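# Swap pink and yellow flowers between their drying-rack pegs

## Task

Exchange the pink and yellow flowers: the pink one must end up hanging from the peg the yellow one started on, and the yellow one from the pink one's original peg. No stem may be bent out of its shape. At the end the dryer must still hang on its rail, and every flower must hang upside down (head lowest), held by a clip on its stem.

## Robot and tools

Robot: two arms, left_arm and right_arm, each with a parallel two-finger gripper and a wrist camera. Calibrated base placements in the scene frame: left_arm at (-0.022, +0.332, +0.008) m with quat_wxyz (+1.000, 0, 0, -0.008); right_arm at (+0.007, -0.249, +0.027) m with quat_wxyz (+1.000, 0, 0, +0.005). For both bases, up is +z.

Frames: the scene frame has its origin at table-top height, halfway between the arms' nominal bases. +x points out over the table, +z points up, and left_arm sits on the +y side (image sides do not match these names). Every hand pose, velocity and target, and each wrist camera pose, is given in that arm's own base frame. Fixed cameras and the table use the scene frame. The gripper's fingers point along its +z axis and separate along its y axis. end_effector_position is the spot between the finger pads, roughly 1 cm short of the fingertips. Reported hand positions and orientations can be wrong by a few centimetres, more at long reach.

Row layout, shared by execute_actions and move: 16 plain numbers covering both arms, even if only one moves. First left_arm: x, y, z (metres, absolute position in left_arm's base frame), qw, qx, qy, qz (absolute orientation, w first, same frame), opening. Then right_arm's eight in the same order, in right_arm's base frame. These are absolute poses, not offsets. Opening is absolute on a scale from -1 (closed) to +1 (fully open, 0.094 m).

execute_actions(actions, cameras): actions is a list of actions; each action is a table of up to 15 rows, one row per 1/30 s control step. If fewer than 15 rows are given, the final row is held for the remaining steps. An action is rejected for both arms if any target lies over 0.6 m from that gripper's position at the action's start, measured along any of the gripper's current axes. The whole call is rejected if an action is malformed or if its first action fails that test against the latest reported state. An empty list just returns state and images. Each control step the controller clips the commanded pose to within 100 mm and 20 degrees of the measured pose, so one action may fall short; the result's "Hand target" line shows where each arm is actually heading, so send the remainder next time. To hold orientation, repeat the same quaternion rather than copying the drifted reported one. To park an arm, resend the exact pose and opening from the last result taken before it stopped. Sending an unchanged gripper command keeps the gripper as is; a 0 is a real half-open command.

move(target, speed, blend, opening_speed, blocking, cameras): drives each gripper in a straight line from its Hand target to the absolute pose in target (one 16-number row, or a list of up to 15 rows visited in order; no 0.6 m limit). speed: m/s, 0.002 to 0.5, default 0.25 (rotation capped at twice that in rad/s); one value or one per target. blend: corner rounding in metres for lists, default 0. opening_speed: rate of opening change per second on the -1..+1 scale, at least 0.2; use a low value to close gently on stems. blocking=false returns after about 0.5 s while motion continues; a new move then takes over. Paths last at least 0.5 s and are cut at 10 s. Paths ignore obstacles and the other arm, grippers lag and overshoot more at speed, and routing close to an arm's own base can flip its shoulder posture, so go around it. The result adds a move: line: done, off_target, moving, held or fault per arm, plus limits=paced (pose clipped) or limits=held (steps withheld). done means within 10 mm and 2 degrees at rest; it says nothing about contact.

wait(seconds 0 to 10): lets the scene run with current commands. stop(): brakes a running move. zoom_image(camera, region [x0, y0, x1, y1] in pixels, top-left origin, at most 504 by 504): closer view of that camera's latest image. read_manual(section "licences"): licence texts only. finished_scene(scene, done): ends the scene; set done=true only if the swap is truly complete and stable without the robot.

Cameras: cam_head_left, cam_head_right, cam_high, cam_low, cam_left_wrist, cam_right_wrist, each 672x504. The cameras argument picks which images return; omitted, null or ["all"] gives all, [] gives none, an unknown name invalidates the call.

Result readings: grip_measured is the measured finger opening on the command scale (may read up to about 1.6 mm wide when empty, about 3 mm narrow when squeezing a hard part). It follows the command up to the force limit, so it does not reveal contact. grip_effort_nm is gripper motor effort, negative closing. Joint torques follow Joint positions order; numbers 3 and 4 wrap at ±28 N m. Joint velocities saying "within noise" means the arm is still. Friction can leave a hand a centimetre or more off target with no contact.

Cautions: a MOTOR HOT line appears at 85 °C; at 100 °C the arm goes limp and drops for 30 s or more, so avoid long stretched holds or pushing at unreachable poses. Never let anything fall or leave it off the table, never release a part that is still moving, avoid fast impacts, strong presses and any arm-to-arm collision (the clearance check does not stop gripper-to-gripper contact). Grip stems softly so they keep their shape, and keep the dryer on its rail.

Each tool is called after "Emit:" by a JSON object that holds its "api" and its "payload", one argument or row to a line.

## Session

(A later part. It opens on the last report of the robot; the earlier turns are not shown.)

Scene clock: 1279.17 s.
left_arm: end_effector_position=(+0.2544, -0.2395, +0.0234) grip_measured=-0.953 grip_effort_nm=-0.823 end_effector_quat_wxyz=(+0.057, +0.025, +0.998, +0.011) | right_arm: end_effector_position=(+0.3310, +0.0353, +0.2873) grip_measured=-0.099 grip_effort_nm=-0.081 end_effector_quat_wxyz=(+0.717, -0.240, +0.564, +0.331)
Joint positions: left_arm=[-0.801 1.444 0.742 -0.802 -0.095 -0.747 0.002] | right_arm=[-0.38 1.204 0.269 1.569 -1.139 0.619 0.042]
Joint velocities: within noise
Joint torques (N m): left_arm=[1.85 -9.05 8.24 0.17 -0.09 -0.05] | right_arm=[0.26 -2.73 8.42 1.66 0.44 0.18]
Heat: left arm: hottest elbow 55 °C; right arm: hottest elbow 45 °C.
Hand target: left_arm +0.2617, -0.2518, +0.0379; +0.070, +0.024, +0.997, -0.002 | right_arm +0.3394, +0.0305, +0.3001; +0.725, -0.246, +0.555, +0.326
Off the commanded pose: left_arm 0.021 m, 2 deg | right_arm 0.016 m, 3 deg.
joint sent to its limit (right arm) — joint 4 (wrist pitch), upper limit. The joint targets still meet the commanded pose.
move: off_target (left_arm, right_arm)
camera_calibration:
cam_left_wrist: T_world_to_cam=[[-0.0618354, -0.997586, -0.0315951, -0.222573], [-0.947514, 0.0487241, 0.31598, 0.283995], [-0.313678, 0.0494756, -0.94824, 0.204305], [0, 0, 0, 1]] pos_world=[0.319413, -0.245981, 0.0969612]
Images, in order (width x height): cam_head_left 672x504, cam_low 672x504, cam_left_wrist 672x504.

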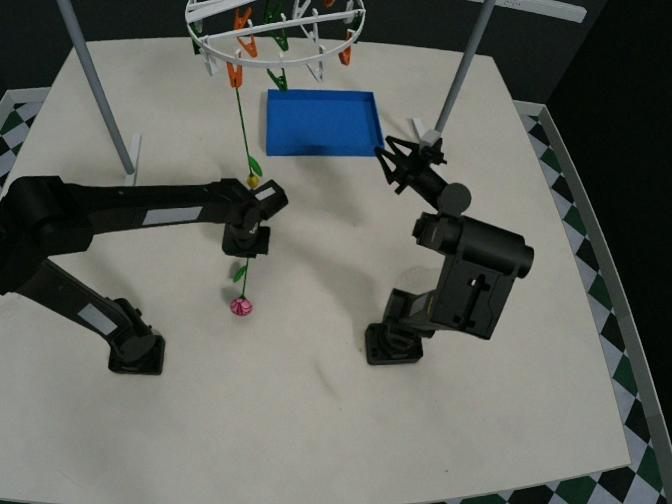

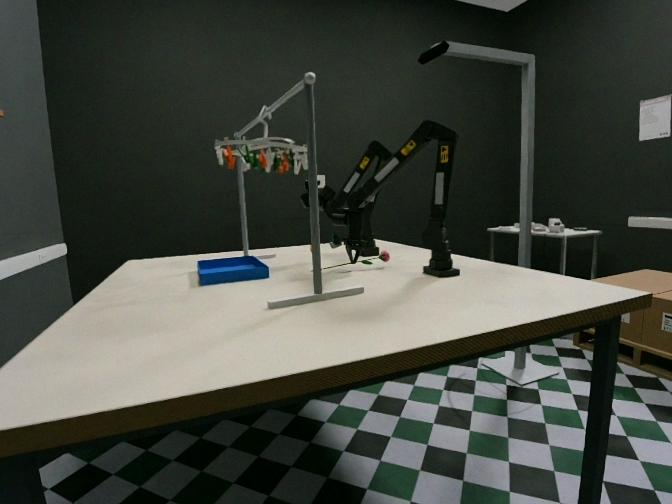

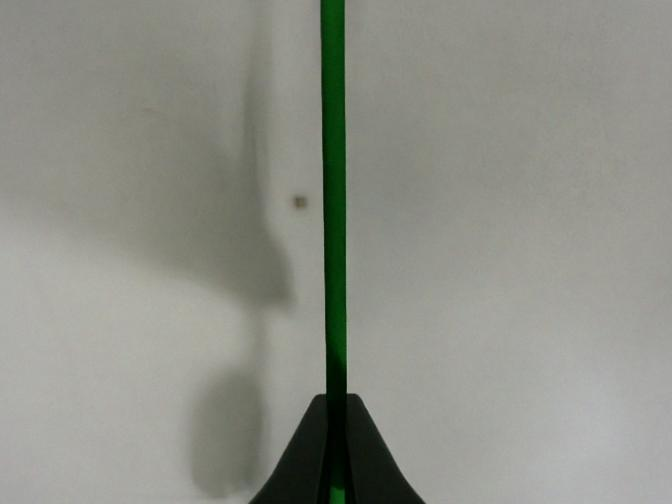

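Emit:
{"api": "move", "payload": {
  "target": [0.262,-0.352,0.06,0.0698,0.0243,0.9973,-0.0017,-0.96,0.34,0.03,0.30,0.73,-0.2490,0.5401,0.3366,-0.1],
  "speed": 0.1,
  "cameras": ["cam_head_left","cam_high","cam_low","cam_left_wrist"]
}}

Scene clock: 1290.67 s.
left_arm: end_effector_position=(+0.2536, -0.3354, +0.0509) grip_measured=-0.956 grip_effort_nm=-0.901 end_effector_quat_wxyz=(+0.063, +0.027, +0.998, +0.006) | right_arm: end_effector_position=(+0.3310, +0.0353, +0.2873) grip_measured=-0.099 grip_effort_nm=-0.076 end_effector_quat_wxyz=(+0.717, -0.240, +0.564, +0.331)
Joint positions: left_arm=[-0.967 1.567 0.971 -0.911 -0.109 -0.909 0.002] | right_arm=[-0.38 1.204 0.269 1.569 -1.139 0.619 0.042]
Joint velocities: within noise
Joint torques (N m): left_arm=[2.08 -9.05 9.92 0.2 -0.16 -0.07] | right_arm=[0.21 -2.78 8.43 1.68 0.44 0.17]
Heat: left arm: hottest elbow 56 °C; right arm: hottest elbow 46 °C.
Hand target: left_arm +0.2616, -0.3515, +0.0602; +0.070, +0.025, +0.997, -0.002 | right_arm +0.3394, +0.0305, +0.3001; +0.725, -0.246, +0.555, +0.326
Off the commanded pose: left_arm 0.021 m, 1 deg | right_arm 0.016 m, 3 deg.
joint sent to its limit (right arm) — joint 4 (wrist pitch), upper limit. The joint targets still meet the commanded pose.
move: off_target (left_arm, right_arm)
camera_calibration:
cam_left_wrist: T_world_to_cam=[[-0.0663979, -0.997529, -0.0229484, -0.316689], [-0.950799, 0.0562787, 0.304655, 0.283123], [-0.302611, 0.0420478, -0.952186, 0.229804], [0, 0, 0, 1]] pos_world=[0.317706, -0.341503, 0.125294]
Images, in order (width x height): cam_head_left 672x504, cam_high 672x504, cam_low 672x504, cam_left_wrist 672x504.

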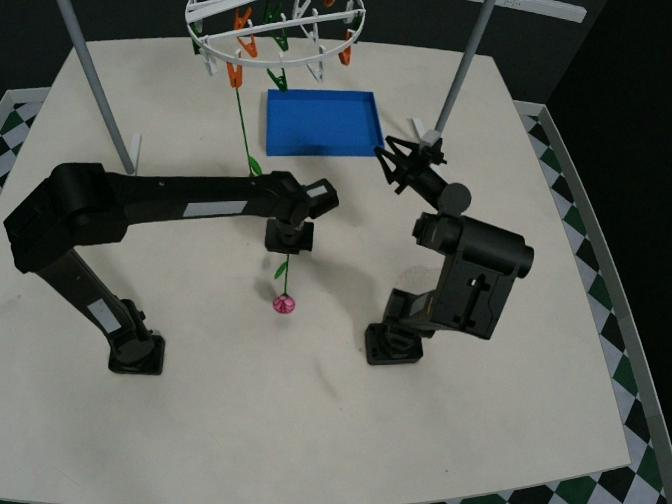

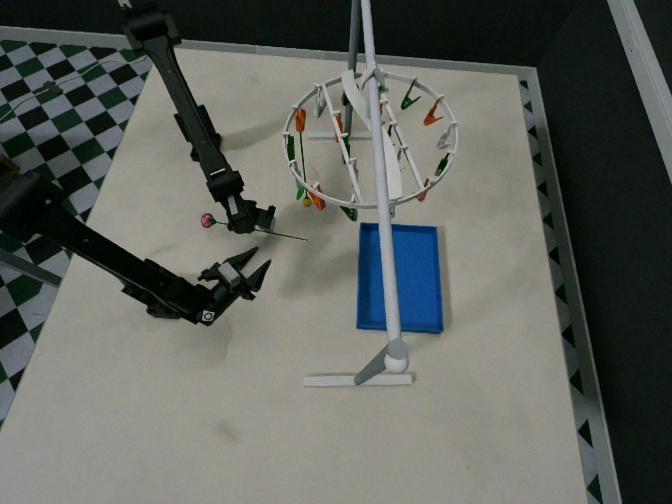

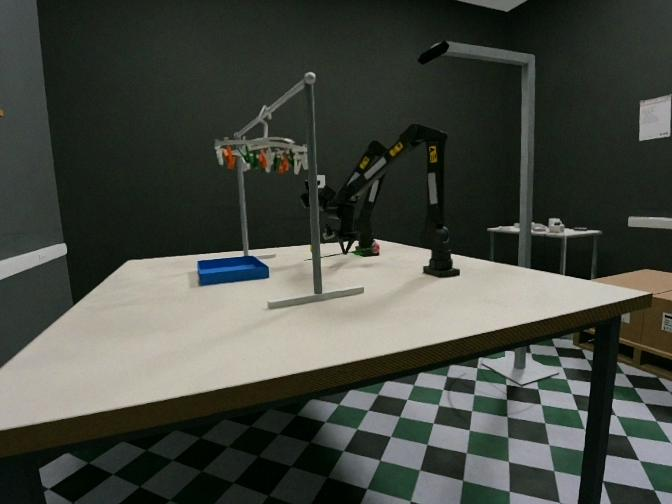

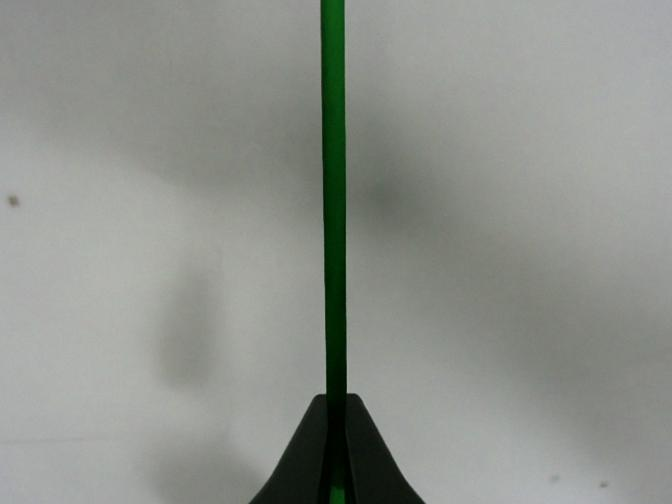

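Emit:
{"api": "move", "payload": {
  "target": [
    [0.29,-0.37,0.16,0.4162,0.1574,0.8925,-0.0734,-0.96,0.34,0.03,0.30,0.73,-0.2490,0.5401,0.3366,-0.1],
    [0.35,-0.39,0.235,0.7432,0.1653,0.6170,-0.1991,-0.96,0.34,0.03,0.30,0.73,-0.2490,0.5401,0.3366,-0.1]
  ],
  "speed": 0.15,
  "blend": 0.02,
  "cameras": ["cam_head_left","cam_high","cam_low","cam_left_wrist","cam_right_wrist"]
}}

Scene clock: 1299.97 s.
left_arm: end_effector_position=(+0.3445, -0.3902, +0.2337) grip_measured=-0.955 grip_effort_nm=-0.725 end_effector_quat_wxyz=(+0.737, +0.168, +0.622, -0.203) | right_arm: end_effector_position=(+0.3310, +0.0353, +0.2873) grip_measured=-0.099 grip_effort_nm=-0.066 end_effector_quat_wxyz=(+0.717, -0.240, +0.564, +0.331)
Joint positions: left_arm=[-0.992 1.55 0.557 1.183 -0.453 0.079 0.002] | right_arm=[-0.38 1.204 0.269 1.569 -1.139 0.619 0.042]
Joint velocities: left_arm=[-0.015 -0.015 -0.002 0.002 -0.022 -0.037 0.013] | right_arm=[within noise]
Joint torques (N m): left_arm=[3.31 -7.53 6.12 2.85 0.19 0.16] | right_arm=[0.32 -2.61 8.43 1.68 0.43 0.18]
Heat: left arm: hottest elbow 57 °C; right arm: hottest elbow 46 °C.
Hand target: left_arm +0.3499, -0.3899, +0.2350; +0.743, +0.165, +0.617, -0.199 | right_arm +0.3394, +0.0305, +0.3001; +0.725, -0.246, +0.555, +0.326
Off the commanded pose: left_arm 0.006 m, 1 deg | right_arm 0.016 m, 3 deg.
joint sent to its limit (right arm) — joint 4 (wrist pitch), upper limit. The joint targets still meet the commanded pose.
move: off_target (right_arm)
camera_calibration:
cam_left_wrist: T_world_to_cam=[[-0.501133, -0.865334, -0.00797391, -0.163248], [-0.22171, 0.137293, -0.965399, 0.394213], [0.836487, -0.482025, -0.260655, -0.324911], [0, 0, 0, 1]] pos_world=[0.277376, -0.352001, 0.294581]
cam_right_wrist: T_world_to_cam=[[0.748253, -0.663104, -0.0202756, -0.219518], [-0.132284, -0.119182, -0.984021, 0.37185], [0.650091, 0.738978, -0.176896, -0.103512], [0, 0, 0, 1]] pos_world=[0.280737, -0.0247517, 0.343146]
Images, in order (width x height): cam_head_left 672x504, cam_high 672x504, cam_low 672x504, cam_left_wrist 672x504, cam_right_wrist 672x504.

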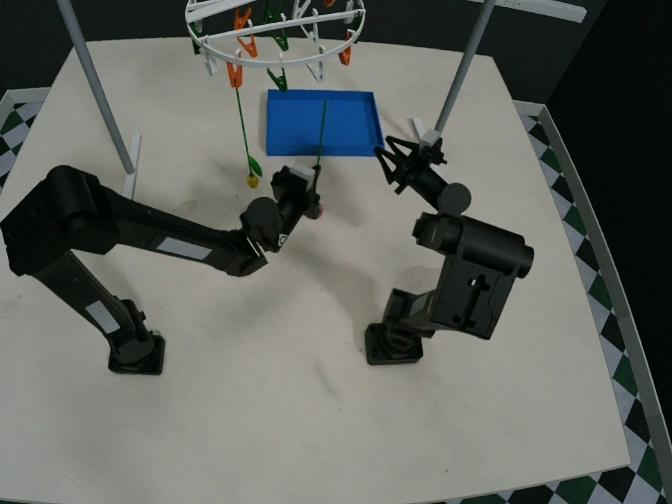

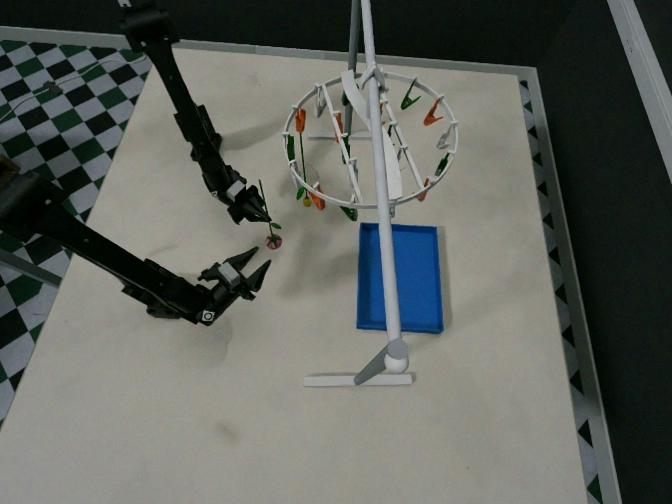

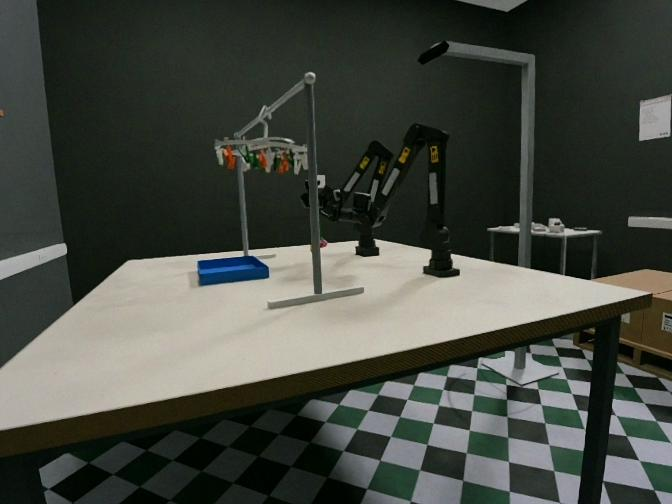

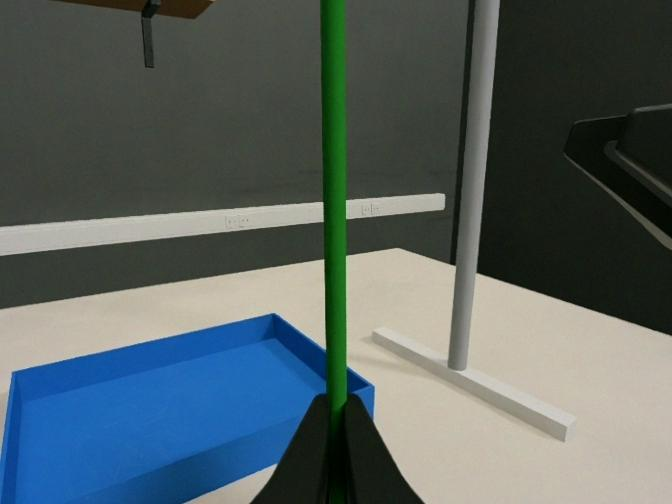

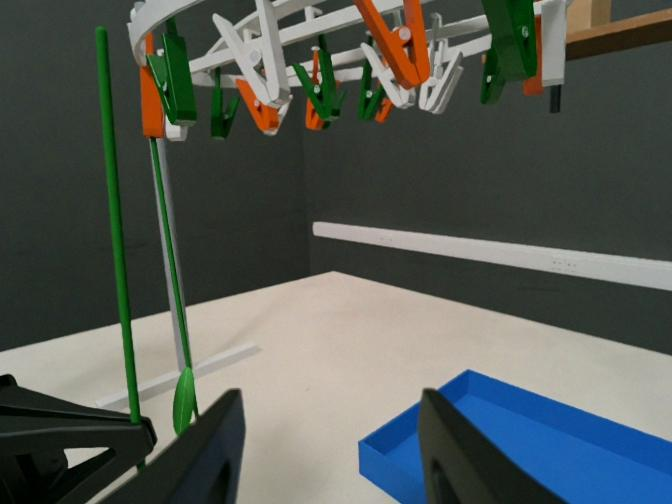

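Emit:
{"api": "move", "payload": {
  "target": [
    [0.35,-0.39,0.235,0.7432,0.1653,0.6170,-0.1991,-0.96,0.35,0.03,0.40,0.73,-0.2490,0.5401,0.3366,-0.1],
    [0.35,-0.39,0.235,0.7432,0.1653,0.6170,-0.1991,-0.96,0.40,0.098,0.432,0.73,-0.2490,0.5401,0.3366,-0.1]
  ],
  "speed": 0.15,
  "blend": 0.02,
  "cameras": ["cam_head_left","cam_high","cam_left_wrist","cam_right_wrist"]
}}

Scene clock: 1309.93 s.
left_arm: end_effector_position=(+0.3445, -0.3903, +0.2337) grip_measured=-0.953 grip_effort_nm=-0.803 end_effector_quat_wxyz=(+0.738, +0.168, +0.622, -0.202) | right_arm: end_effector_position=(+0.3929, +0.0946, +0.4056) grip_measured=-0.099 grip_effort_nm=-0.076 end_effector_quat_wxyz=(+0.717, -0.233, +0.558, +0.346)
Joint positions: left_arm=[-0.992 1.55 0.557 1.183 -0.452 0.08 0.002] | right_arm=[-0.102 0.985 0.564 0.867 -0.898 0.411 0.042]
Joint velocities: within noise
Joint torques (N m): left_arm=[3.25 -7.47 6.13 2.81 0.18 0.17] | right_arm=[1.32 -3.25 12.6 1.18 0.29 -0.13]
Heat: left arm: hottest elbow 56 °C; right arm: hottest elbow 46 °C.
Hand target: left_arm +0.3499, -0.3899, +0.2350; +0.743, +0.165, +0.617, -0.199 | right_arm +0.3984, +0.0977, +0.4314; +0.730, -0.249, +0.540, +0.337
Off the commanded pose: left_arm 0.006 m, 1 deg | right_arm 0.028 m, 3 deg.
move: off_target (right_arm)
camera_calibration:
cam_left_wrist: T_world_to_cam=[[-0.501283, -0.865235, -0.00916599, -0.162944], [-0.221075, 0.138309, -0.9654, 0.394396], [0.836565, -0.481913, -0.260614, -0.324901], [0, 0, 0, 1]] pos_world=[0.27731, -0.352107, 0.294583]
cam_right_wrist: T_world_to_cam=[[0.759312, -0.649417, -0.0412703, -0.221216], [-0.131614, -0.0911557, -0.987101, 0.501932], [0.637278, 0.754949, -0.154688, -0.172136], [0, 0, 0, 1]] pos_world=[0.343731, 0.0320462, 0.459701]
Images, in order (width x height): cam_head_left 672x504, cam_high 672x504, cam_left_wrist 672x504, cam_right_wrist 672x504.

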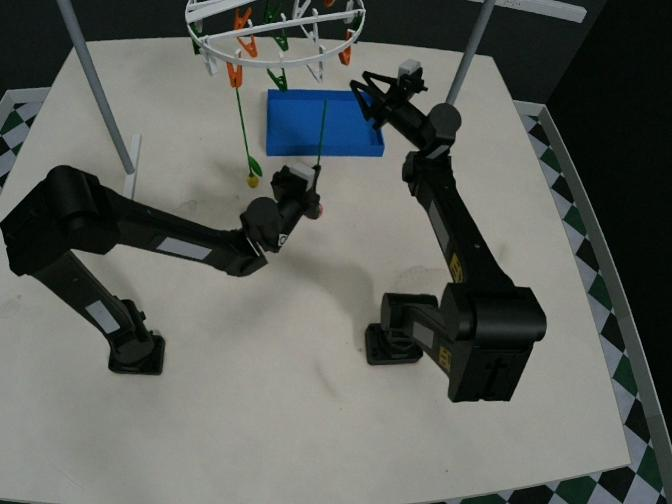

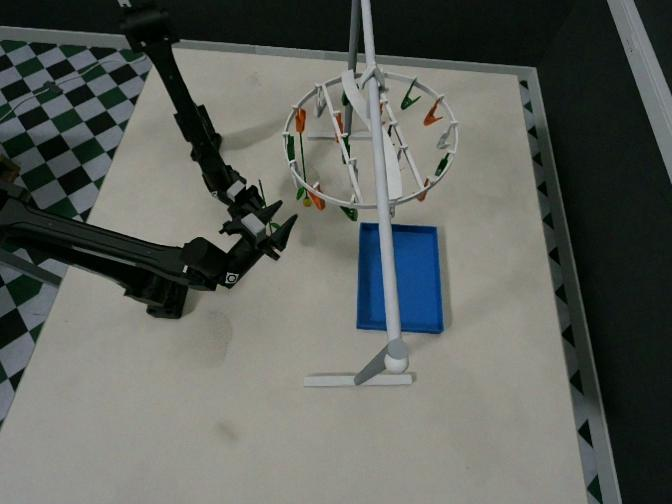

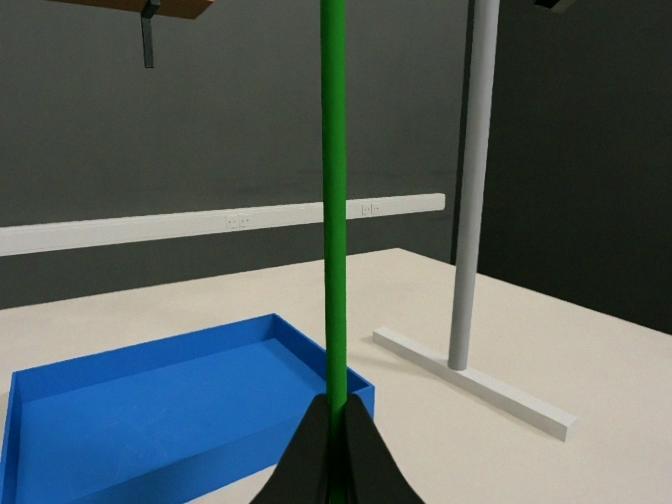

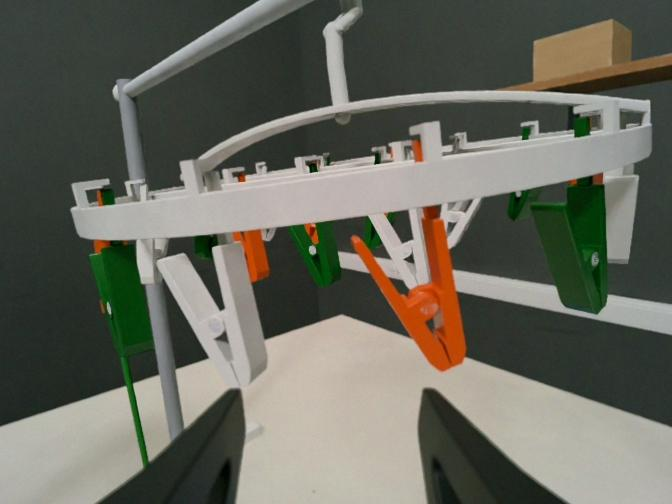

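Emit:
{"api": "zoom_image", "payload": {
  "camera": "cam_right_wrist",
  "region": [320, 100, 540, 400]
}}

Scaled by 1.680 from the camera's 672x504 image, which has a finer 960x720 frame.

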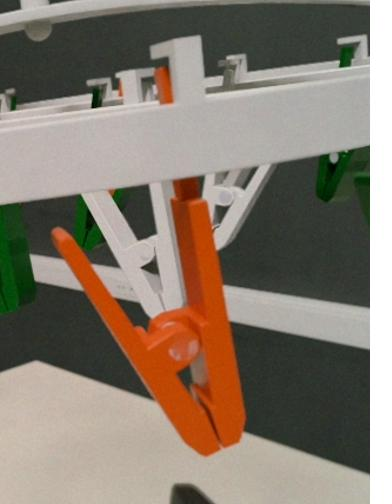

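Emit:
{"api": "move", "payload": {
  "target": [0.35,-0.39,0.235,0.7432,0.1653,0.6170,-0.1991,-0.96,0.438,0.104,0.44,0.7021,-0.2795,0.5486,0.3578,-0.1],
  "speed": 0.1,
  "cameras": ["cam_head_left","cam_high","cam_right_wrist"]
}}

Scene clock: 1332.03 s.
left_arm: end_effector_position=(+0.3445, -0.3903, +0.2337) grip_measured=-0.956 grip_effort_nm=-0.896 end_effector_quat_wxyz=(+0.738, +0.168, +0.622, -0.202) | right_arm: end_effector_position=(+0.4299, +0.0998, +0.4163) grip_measured=-0.099 grip_effort_nm=-0.076 end_effector_quat_wxyz=(+0.692, -0.263, +0.565, +0.366)
Joint positions: left_arm=[-0.992 1.55 0.557 1.183 -0.452 0.081 0.002] | right_arm=[-0.101 1.103 0.696 0.824 -0.982 0.404 0.042]
Joint velocities: within noise
Joint torques (N m): left_arm=[3.25 -7.53 6.13 2.8 0.18 0.16] | right_arm=[1.2 -5.3 12.72 1.21 0.14 -0.13]
Heat: left arm: hottest elbow 54 °C; right arm: hottest elbow 46 °C.
Hand target: left_arm +0.3499, -0.3899, +0.2351; +0.743, +0.165, +0.617, -0.199 | right_arm +0.4365, +0.1036, +0.4395; +0.702, -0.279, +0.548, +0.358
Off the commanded pose: left_arm 0.006 m, 1 deg | right_arm 0.025 m, 3 deg.
move: off_target (right_arm)
camera_calibration:
cam_right_wrist: T_world_to_cam=[[0.805304, -0.591498, -0.0401957, -0.271533], [-0.150192, -0.137954, -0.978985, 0.527035], [0.573522, 0.794417, -0.199933, -0.155693], [0, 0, 0, 1]] pos_world=[0.387116, 0.0357807, 0.473917]
Images, in order (width x height): cam_head_left 672x504, cam_high 672x504, cam_right_wrist 672x504.

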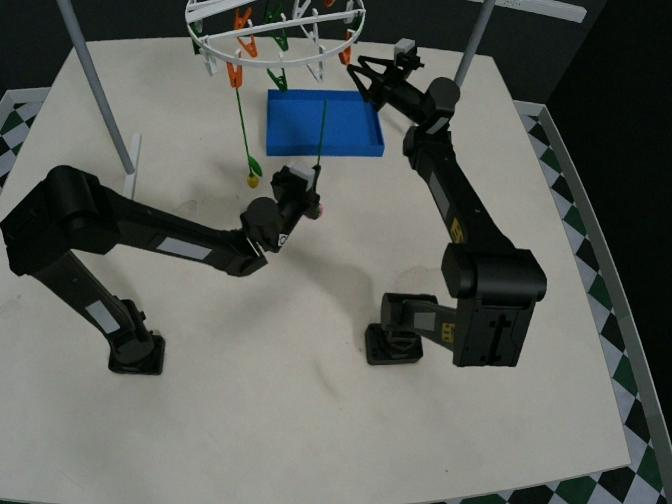

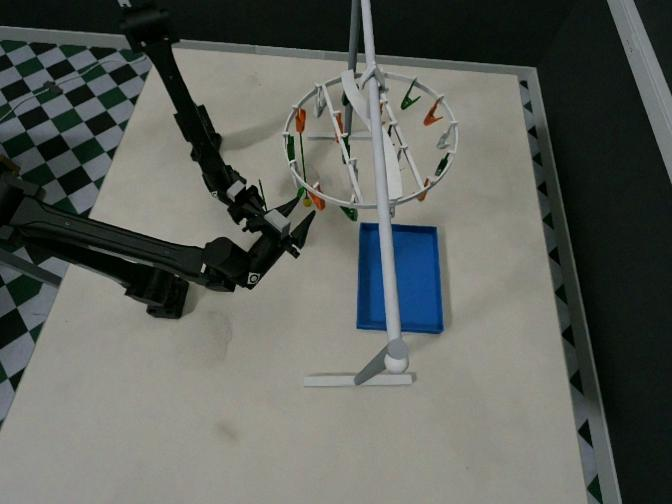

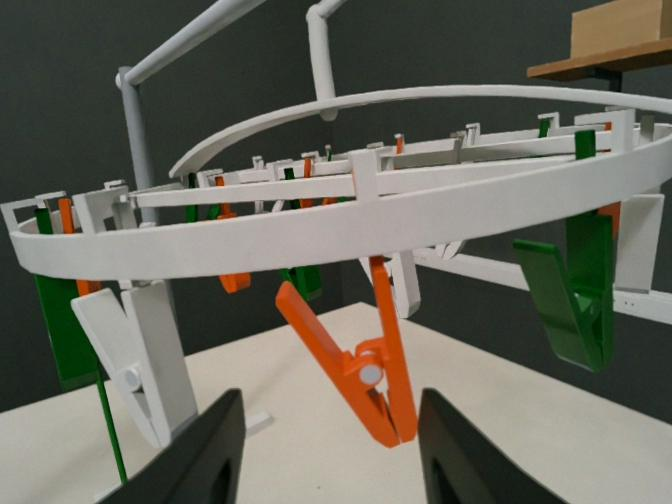

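Emit:
{"api": "move", "payload": {
  "target": [
    [0.36,-0.395,0.205,0.7432,0.1653,0.6170,-0.1991,-0.96,0.438,0.104,0.444,0.7108,-0.2929,0.5418,0.3407,-0.1],
    [0.462,-0.425,0.22,0.7432,0.1653,0.6170,-0.1991,-0.96,0.438,0.104,0.444,0.7108,-0.2929,0.5418,0.3407,-0.1]
  ],
  "speed": 0.1,
  "blend": 0.01,
  "cameras": ["cam_head_left","cam_high","cam_right_wrist","cam_left_wrist"]
}}

Scene clock: 1361.87 s.
left_arm: end_effector_position=(+0.4497, -0.4175, +0.2133) grip_measured=-0.955 grip_effort_nm=-0.706 end_effector_quat_wxyz=(+0.739, +0.173, +0.621, -0.194) | right_arm: end_effector_position=(+0.4314, +0.0997, +0.4184) grip_measured=-0.099 grip_effort_nm=-0.071 end_effector_quat_wxyz=(+0.699, -0.276, +0.559, +0.350)
Joint positions: left_arm=[-0.829 1.77 0.792 1.156 -0.296 0.067 0.002] | right_arm=[-0.101 1.103 0.704 0.811 -0.983 0.355 0.042]
Joint velocities: left_arm=[-0.015 -0.005 -0.002 -0.002 -0.066 0.051 0.009] | right_arm=[within noise]
Joint torques (N m): left_arm=[3.08 -10.58 8.55 1.69 0.17 -0.06] | right_arm=[1.38 -5.83 12.63 1.17 0.14 -0.11]
Heat: left arm: hottest elbow 53 °C; right arm: hottest elbow 53 °C.
Hand target: left_arm +0.4615, -0.4243, +0.2201; +0.743, +0.165, +0.617, -0.199 | right_arm +0.4365, +0.1036, +0.4435; +0.711, -0.292, +0.541, +0.341
Off the commanded pose: left_arm 0.016 m, 1 deg | right_arm 0.027 m, 3 deg.
move: off_target (left_arm, right_arm)
camera_calibration:
cam_left_wrist: T_world_to_cam=[[-0.495479, -0.868184, -0.0274977, -0.133897], [-0.213979, 0.152679, -0.964833, 0.404444], [0.841851, -0.472171, -0.261423, -0.429499], [0, 0, 0, 1]] pos_world=[0.381774, -0.380794, 0.274258]
cam_right_wrist: T_world_to_cam=[[0.799518, -0.600629, 0.00395063, -0.287823], [-0.118949, -0.164778, -0.979132, 0.518618], [0.588746, 0.782364, -0.203187, -0.160056], [0, 0, 0, 1]] pos_world=[0.386041, 0.0378038, 0.476411]
Images, in order (width x height): cam_head_left 672x504, cam_high 672x504, cam_left_wrist 672x504, cam_right_wrist 672x504.

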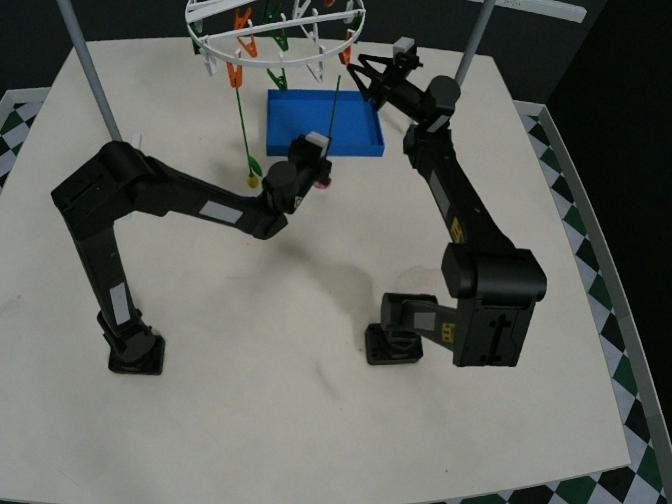

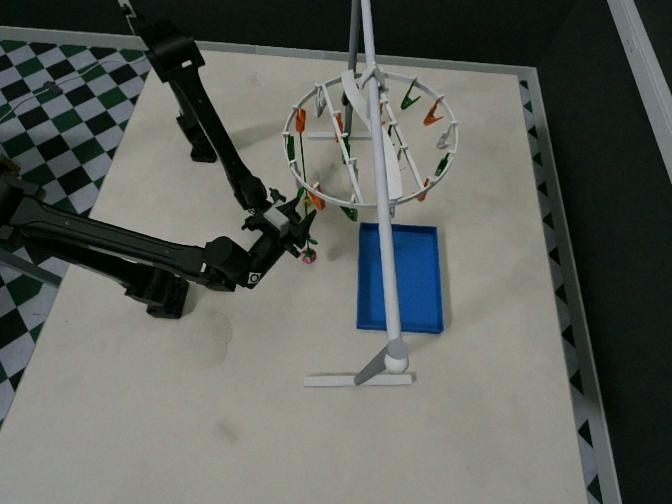

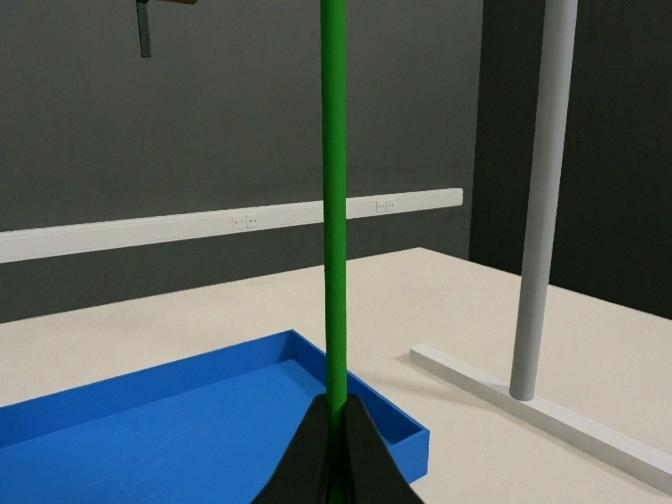

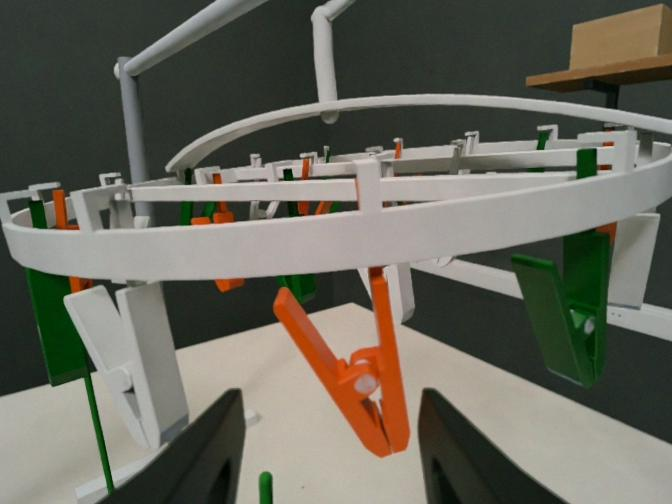

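Emit:
{"api": "zoom_image", "payload": {
  "camera": "cam_right_wrist",
  "region": [210, 250, 450, 504]
}}

Scaled by 1.984 from the camera's 672x504 image, which has a finer 960x720 frame.

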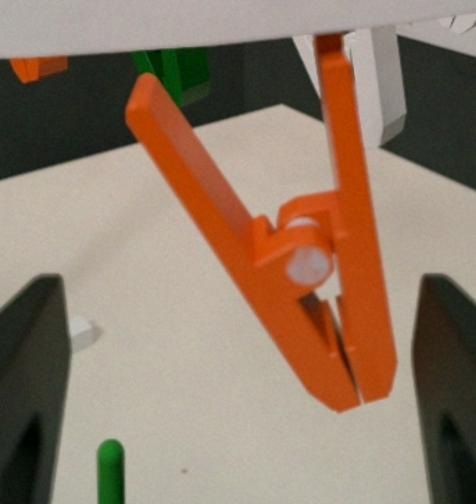

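Emit:
{"api": "move", "payload": {
  "target": [0.482,-0.434,0.218,0.7432,0.1653,0.6170,-0.1991,-0.96,0.438,0.104,0.444,0.7108,-0.2929,0.5418,0.3407,-0.1],
  "speed": 0.05,
  "cameras": ["cam_head_left","cam_high","cam_right_wrist","cam_head_right"]
}}

Scene clock: 1378.93 s.
left_arm: end_effector_position=(+0.4681, -0.4280, +0.2114) grip_measured=-0.957 grip_effort_nm=-0.926 end_effector_quat_wxyz=(+0.739, +0.174, +0.621, -0.195) | right_arm: end_effector_position=(+0.4314, +0.0999, +0.4183) grip_measured=-0.099 grip_effort_nm=-0.081 end_effector_quat_wxyz=(+0.699, -0.276, +0.560, +0.350)
Joint positions: left_arm=[-0.815 1.81 0.851 1.136 -0.279 0.064 0.002] | right_arm=[-0.1 1.103 0.704 0.81 -0.983 0.354 0.042]
Joint velocities: left_arm=[-0.005 -0.015 0.017 -0.007 -0.037 -0.022 -0.004] | right_arm=[within noise]
Joint torques (N m): left_arm=[3.31 -11.22 8.8 1.65 0.18 -0.08] | right_arm=[1.38 -5.83 12.64 1.16 0.16 -0.12]
Heat: left arm: hottest elbow 55 °C; right arm: hottest elbow 52 °C.
Hand target: left_arm +0.4813, -0.4334, +0.2182; +0.743, +0.165, +0.617, -0.199 | right_arm +0.4364, +0.1037, +0.4434; +0.711, -0.293, +0.541, +0.341
Off the commanded pose: left_arm 0.016 m, 1 deg | right_arm 0.027 m, 3 deg.
move: off_target (left_arm, right_arm)
camera_calibration:
cam_right_wrist: T_world_to_cam=[[0.799907, -0.60011, 0.00407496, -0.287925], [-0.118939, -0.165186, -0.979064, 0.518573], [0.58822, 0.782676, -0.20351, -0.159866], [0, 0, 0, 1]] pos_world=[0.386028, 0.0379973, 0.476356]
Images, in order (width x height): cam_head_left 672x504, cam_head_right 672x504, cam_high 672x504, cam_right_wrist 672x504.

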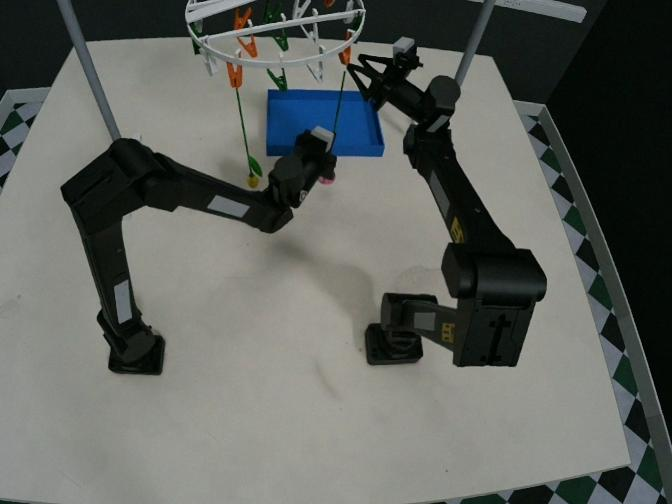

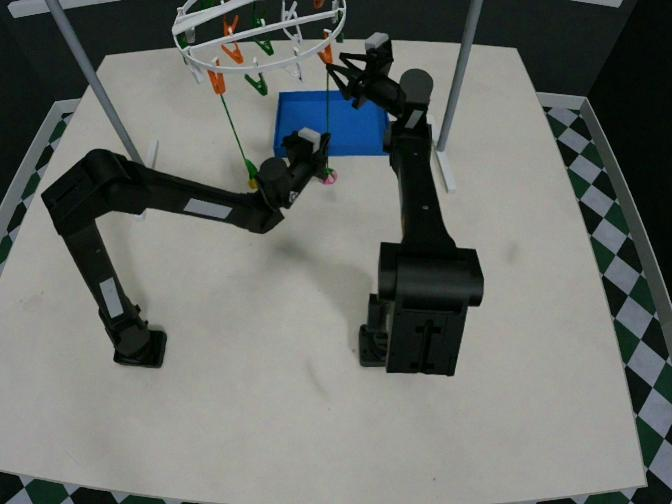

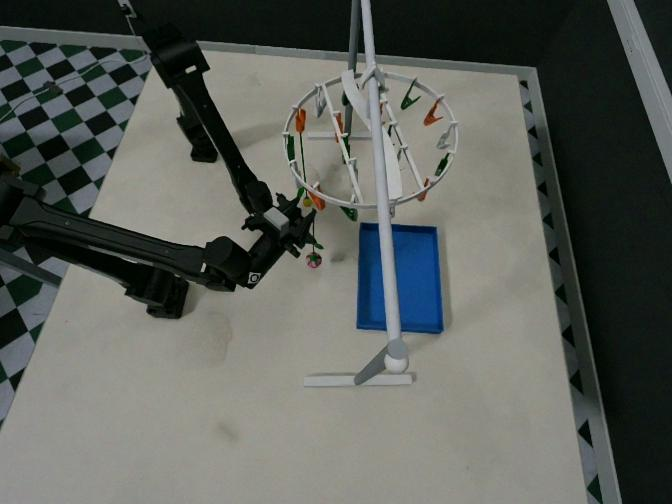

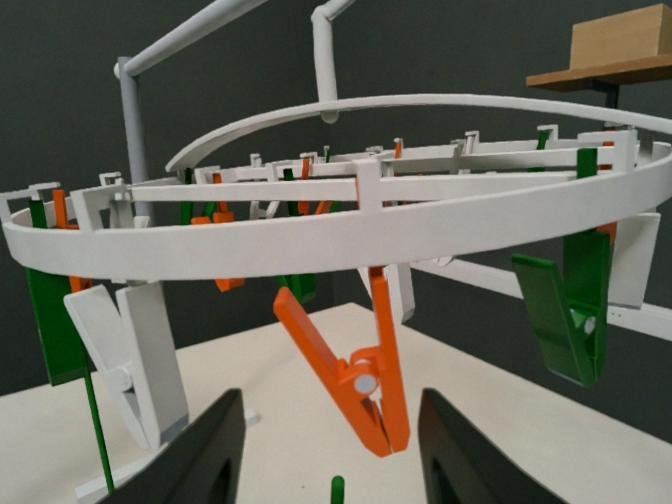

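Emit:
{"api": "zoom_image", "payload": {
  "camera": "cam_right_wrist",
  "region": [270, 360, 450, 504]
}}

Emit:
{"api": "zoom_image", "payload": {
  "camera": "cam_head_right",
  "region": [290, 15, 380, 85]
}}

Emit:
{"api": "zoom_image", "payload": {
  "camera": "cam_high",
  "region": [275, 170, 365, 270]
}}

Scaled by 2.800 from the camera's 672x504 image, which has a finer 960x720 frame.

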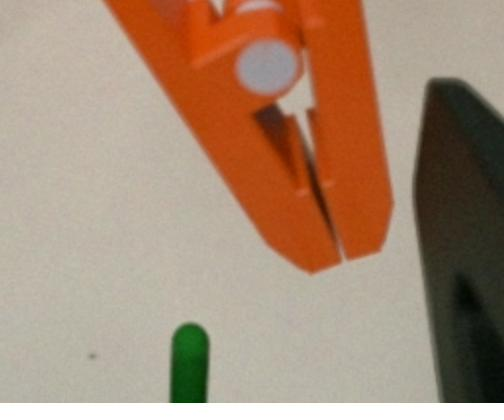

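Scaled by 5.600 from the camera's 672x504 image, which has a finer 960x720 frame.

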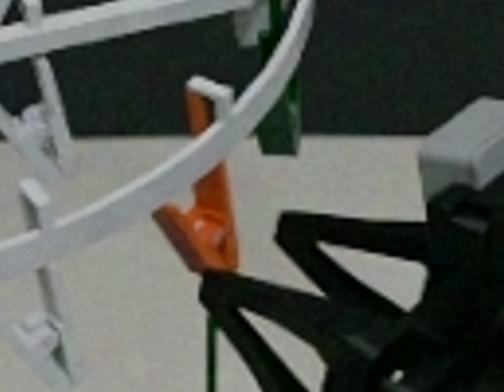

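Scaled by 5.040 from the camera's 672x504 image, which has a finer 960x720 frame.

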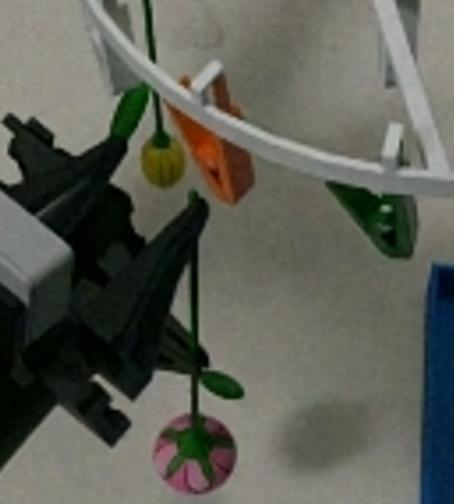

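Emit:
{"api": "move", "payload": {
  "target": [0.489,-0.4255,0.218,0.7432,0.1653,0.6170,-0.1991,-0.96,0.438,0.104,0.444,0.7108,-0.2929,0.5418,0.3407,-0.1],
  "speed": 0.05,
  "cameras": ["cam_head_left","cam_high","cam_right_wrist","cam_head_right"]
}}

Emit:
{"api": "zoom_image", "payload": {
  "camera": "cam_right_wrist",
  "region": [270, 360, 450, 504]
}}

Emit:
{"api": "zoom_image", "payload": {
  "camera": "cam_high",
  "region": [290, 180, 350, 240]
}}

Scene clock: 1423.30 s.
left_arm: end_effector_position=(+0.4765, -0.4201, +0.2118) grip_measured=-0.953 grip_effort_nm=-0.701 end_effector_quat_wxyz=(+0.740, +0.173, +0.620, -0.195) | right_arm: end_effector_position=(+0.4314, +0.0999, +0.4183) grip_measured=-0.099 grip_effort_nm=-0.085 end_effector_quat_wxyz=(+0.699, -0.276, +0.560, +0.350)
Joint positions: left_arm=[-0.791 1.81 0.852 1.135 -0.257 0.059 0.002] | right_arm=[-0.1 1.103 0.704 0.81 -0.983 0.354 0.042]
Joint velocities: within noise
Joint torques (N m): left_arm=[3.25 -11.4 8.47 1.63 0.16 -0.08] | right_arm=[1.32 -5.66 12.64 1.18 0.15 -0.12]
Heat: left arm: hottest elbow 55 °C; right arm: hottest elbow 53 °C.
Hand target: left_arm +0.4884, -0.4250, +0.2181; +0.743, +0.165, +0.617, -0.199 | right_arm +0.4364, +0.1037, +0.4434; +0.711, -0.293, +0.541, +0.341
Off the commanded pose: left_arm 0.015 m, 1 deg | right_arm 0.027 m, 3 deg.
move: off_target (left_arm, right_arm)
camera_calibration:
cam_right_wrist: T_world_to_cam=[[0.799907, -0.60011, 0.00407496, -0.287925], [-0.118939, -0.165186, -0.979064, 0.518573], [0.58822, 0.782676, -0.20351, -0.159866], [0, 0, 0, 1]] pos_world=[0.386028, 0.0379973, 0.476356]
Images, in order (width x height): cam_head_left 672x504, cam_head_right 672x504, cam_high 672x504, cam_right_wrist 672x504.

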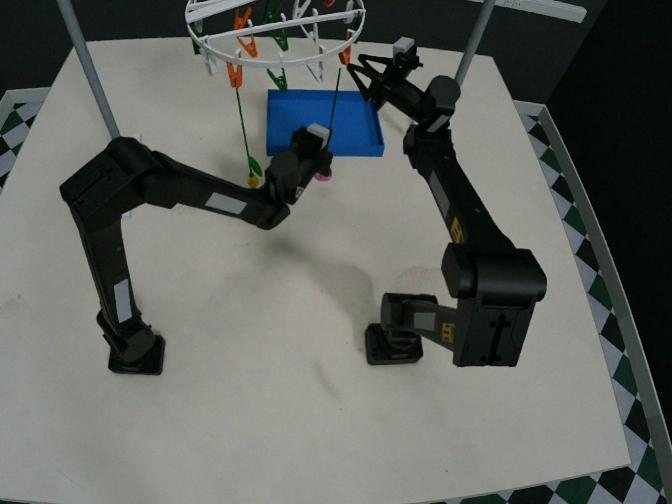

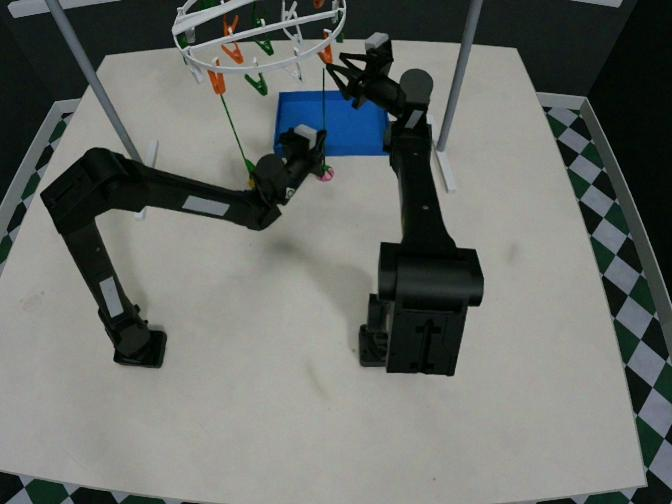

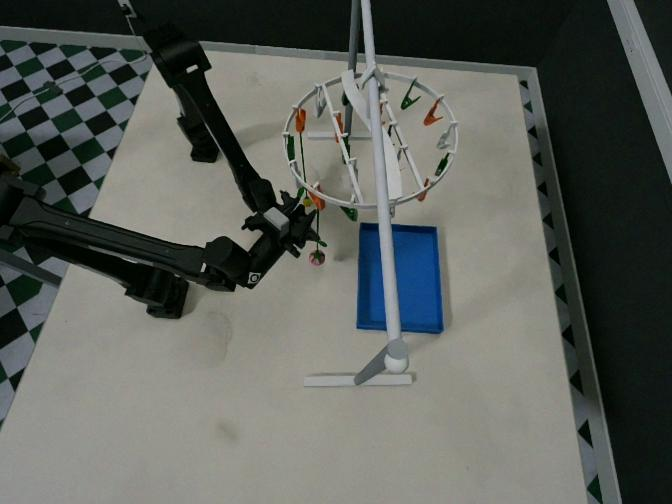

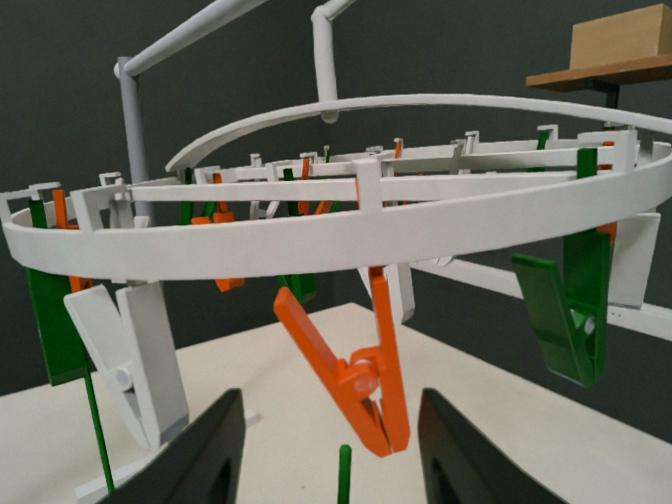

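Scaled by 2.800 from the camera's 672x504 image, which has a finer 960x720 frame.

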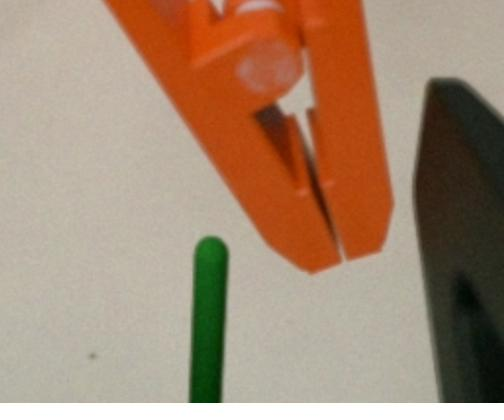

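Scaled by 8.400 from the camera's 672x504 image, which has a finer 960x720 frame.

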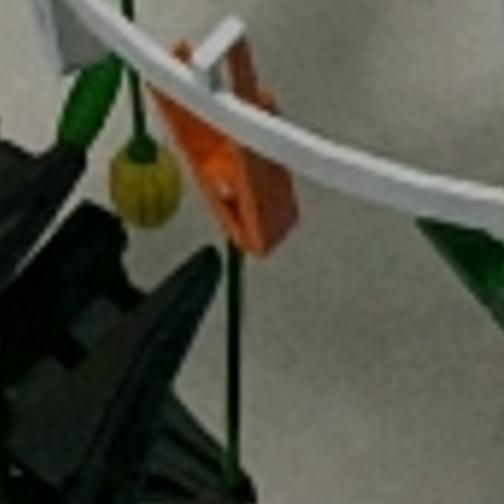

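Emit:
{"api": "move", "payload": {
  "target": [0.489,-0.4255,0.210,0.7432,0.1653,0.6170,-0.1991,-0.96,0.448,0.1175,0.451,0.7108,-0.2929,0.5418,0.3407,-0.1],
  "speed": 0.05,
  "cameras": ["cam_head_left","cam_right_wrist"]
}}

Scene clock: 1436.50 s.
left_arm: end_effector_position=(+0.4775, -0.4211, +0.2004) grip_measured=-0.957 grip_effort_nm=-0.926 end_effector_quat_wxyz=(+0.734, +0.177, +0.627, -0.193) | right_arm: end_effector_position=(+0.4393, +0.1135, +0.4271) grip_measured=-0.099 grip_effort_nm=-0.071 end_effector_quat_wxyz=(+0.699, -0.279, +0.558, +0.350)
Joint positions: left_arm=[-0.791 1.829 0.852 1.135 -0.256 0.059 0.002] | right_arm=[-0.059 1.113 0.739 0.766 -0.95 0.324 0.042]
Joint velocities: left_arm=[0.005 -0.005 -0.002 -0.012 -0.007 0.022 -0.004] | right_arm=[within noise]
Joint torques (N m): left_arm=[3.14 -11.4 8.18 2.52 0.16 -0.07] | right_arm=[1.38 -5.6 12.83 1.2 0.28 -0.14]
Heat: left arm: hottest elbow 56 °C; right arm: hottest elbow 54 °C.
Hand target: left_arm +0.4884, -0.4250, +0.2100; +0.743, +0.166, +0.617, -0.199 | right_arm +0.4464, +0.1172, +0.4505; +0.711, -0.293, +0.541, +0.341
Off the commanded pose: left_arm 0.016 m, 2 deg | right_arm 0.026 m, 3 deg.
move: off_target (left_arm, right_arm)
camera_calibration:
cam_right_wrist: T_world_to_cam=[[0.802081, -0.597132, 0.00995284, -0.289932], [-0.11323, -0.168414, -0.979191, 0.528246], [0.586383, 0.784264, -0.202695, -0.173181], [0, 0, 0, 1]] pos_world=[0.393912, 0.0516557, 0.485037]
Images, in order (width x height): cam_head_left 672x504, cam_right_wrist 672x504.

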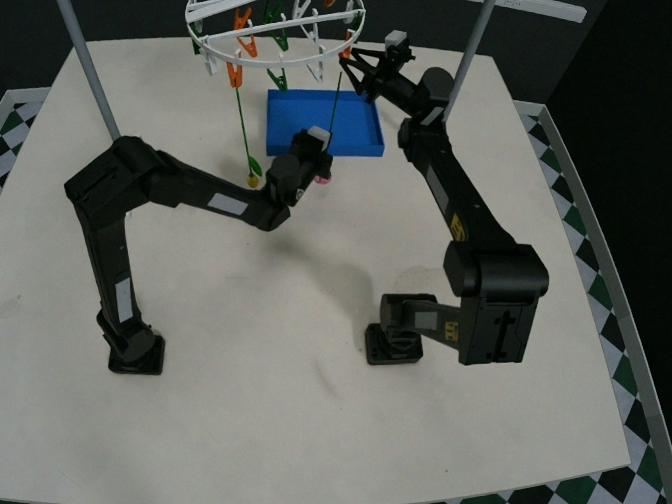

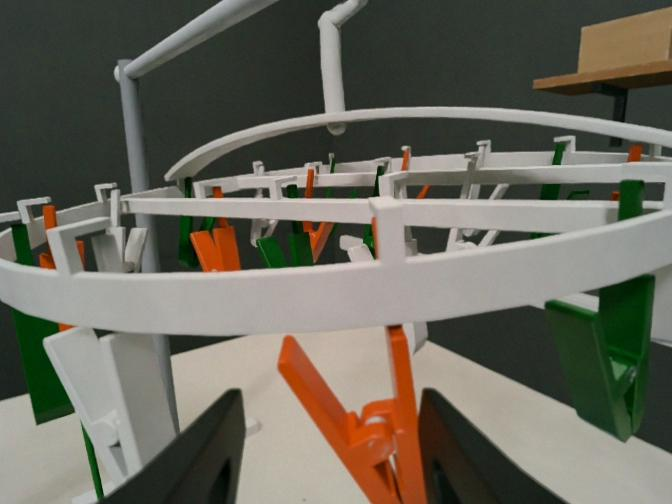

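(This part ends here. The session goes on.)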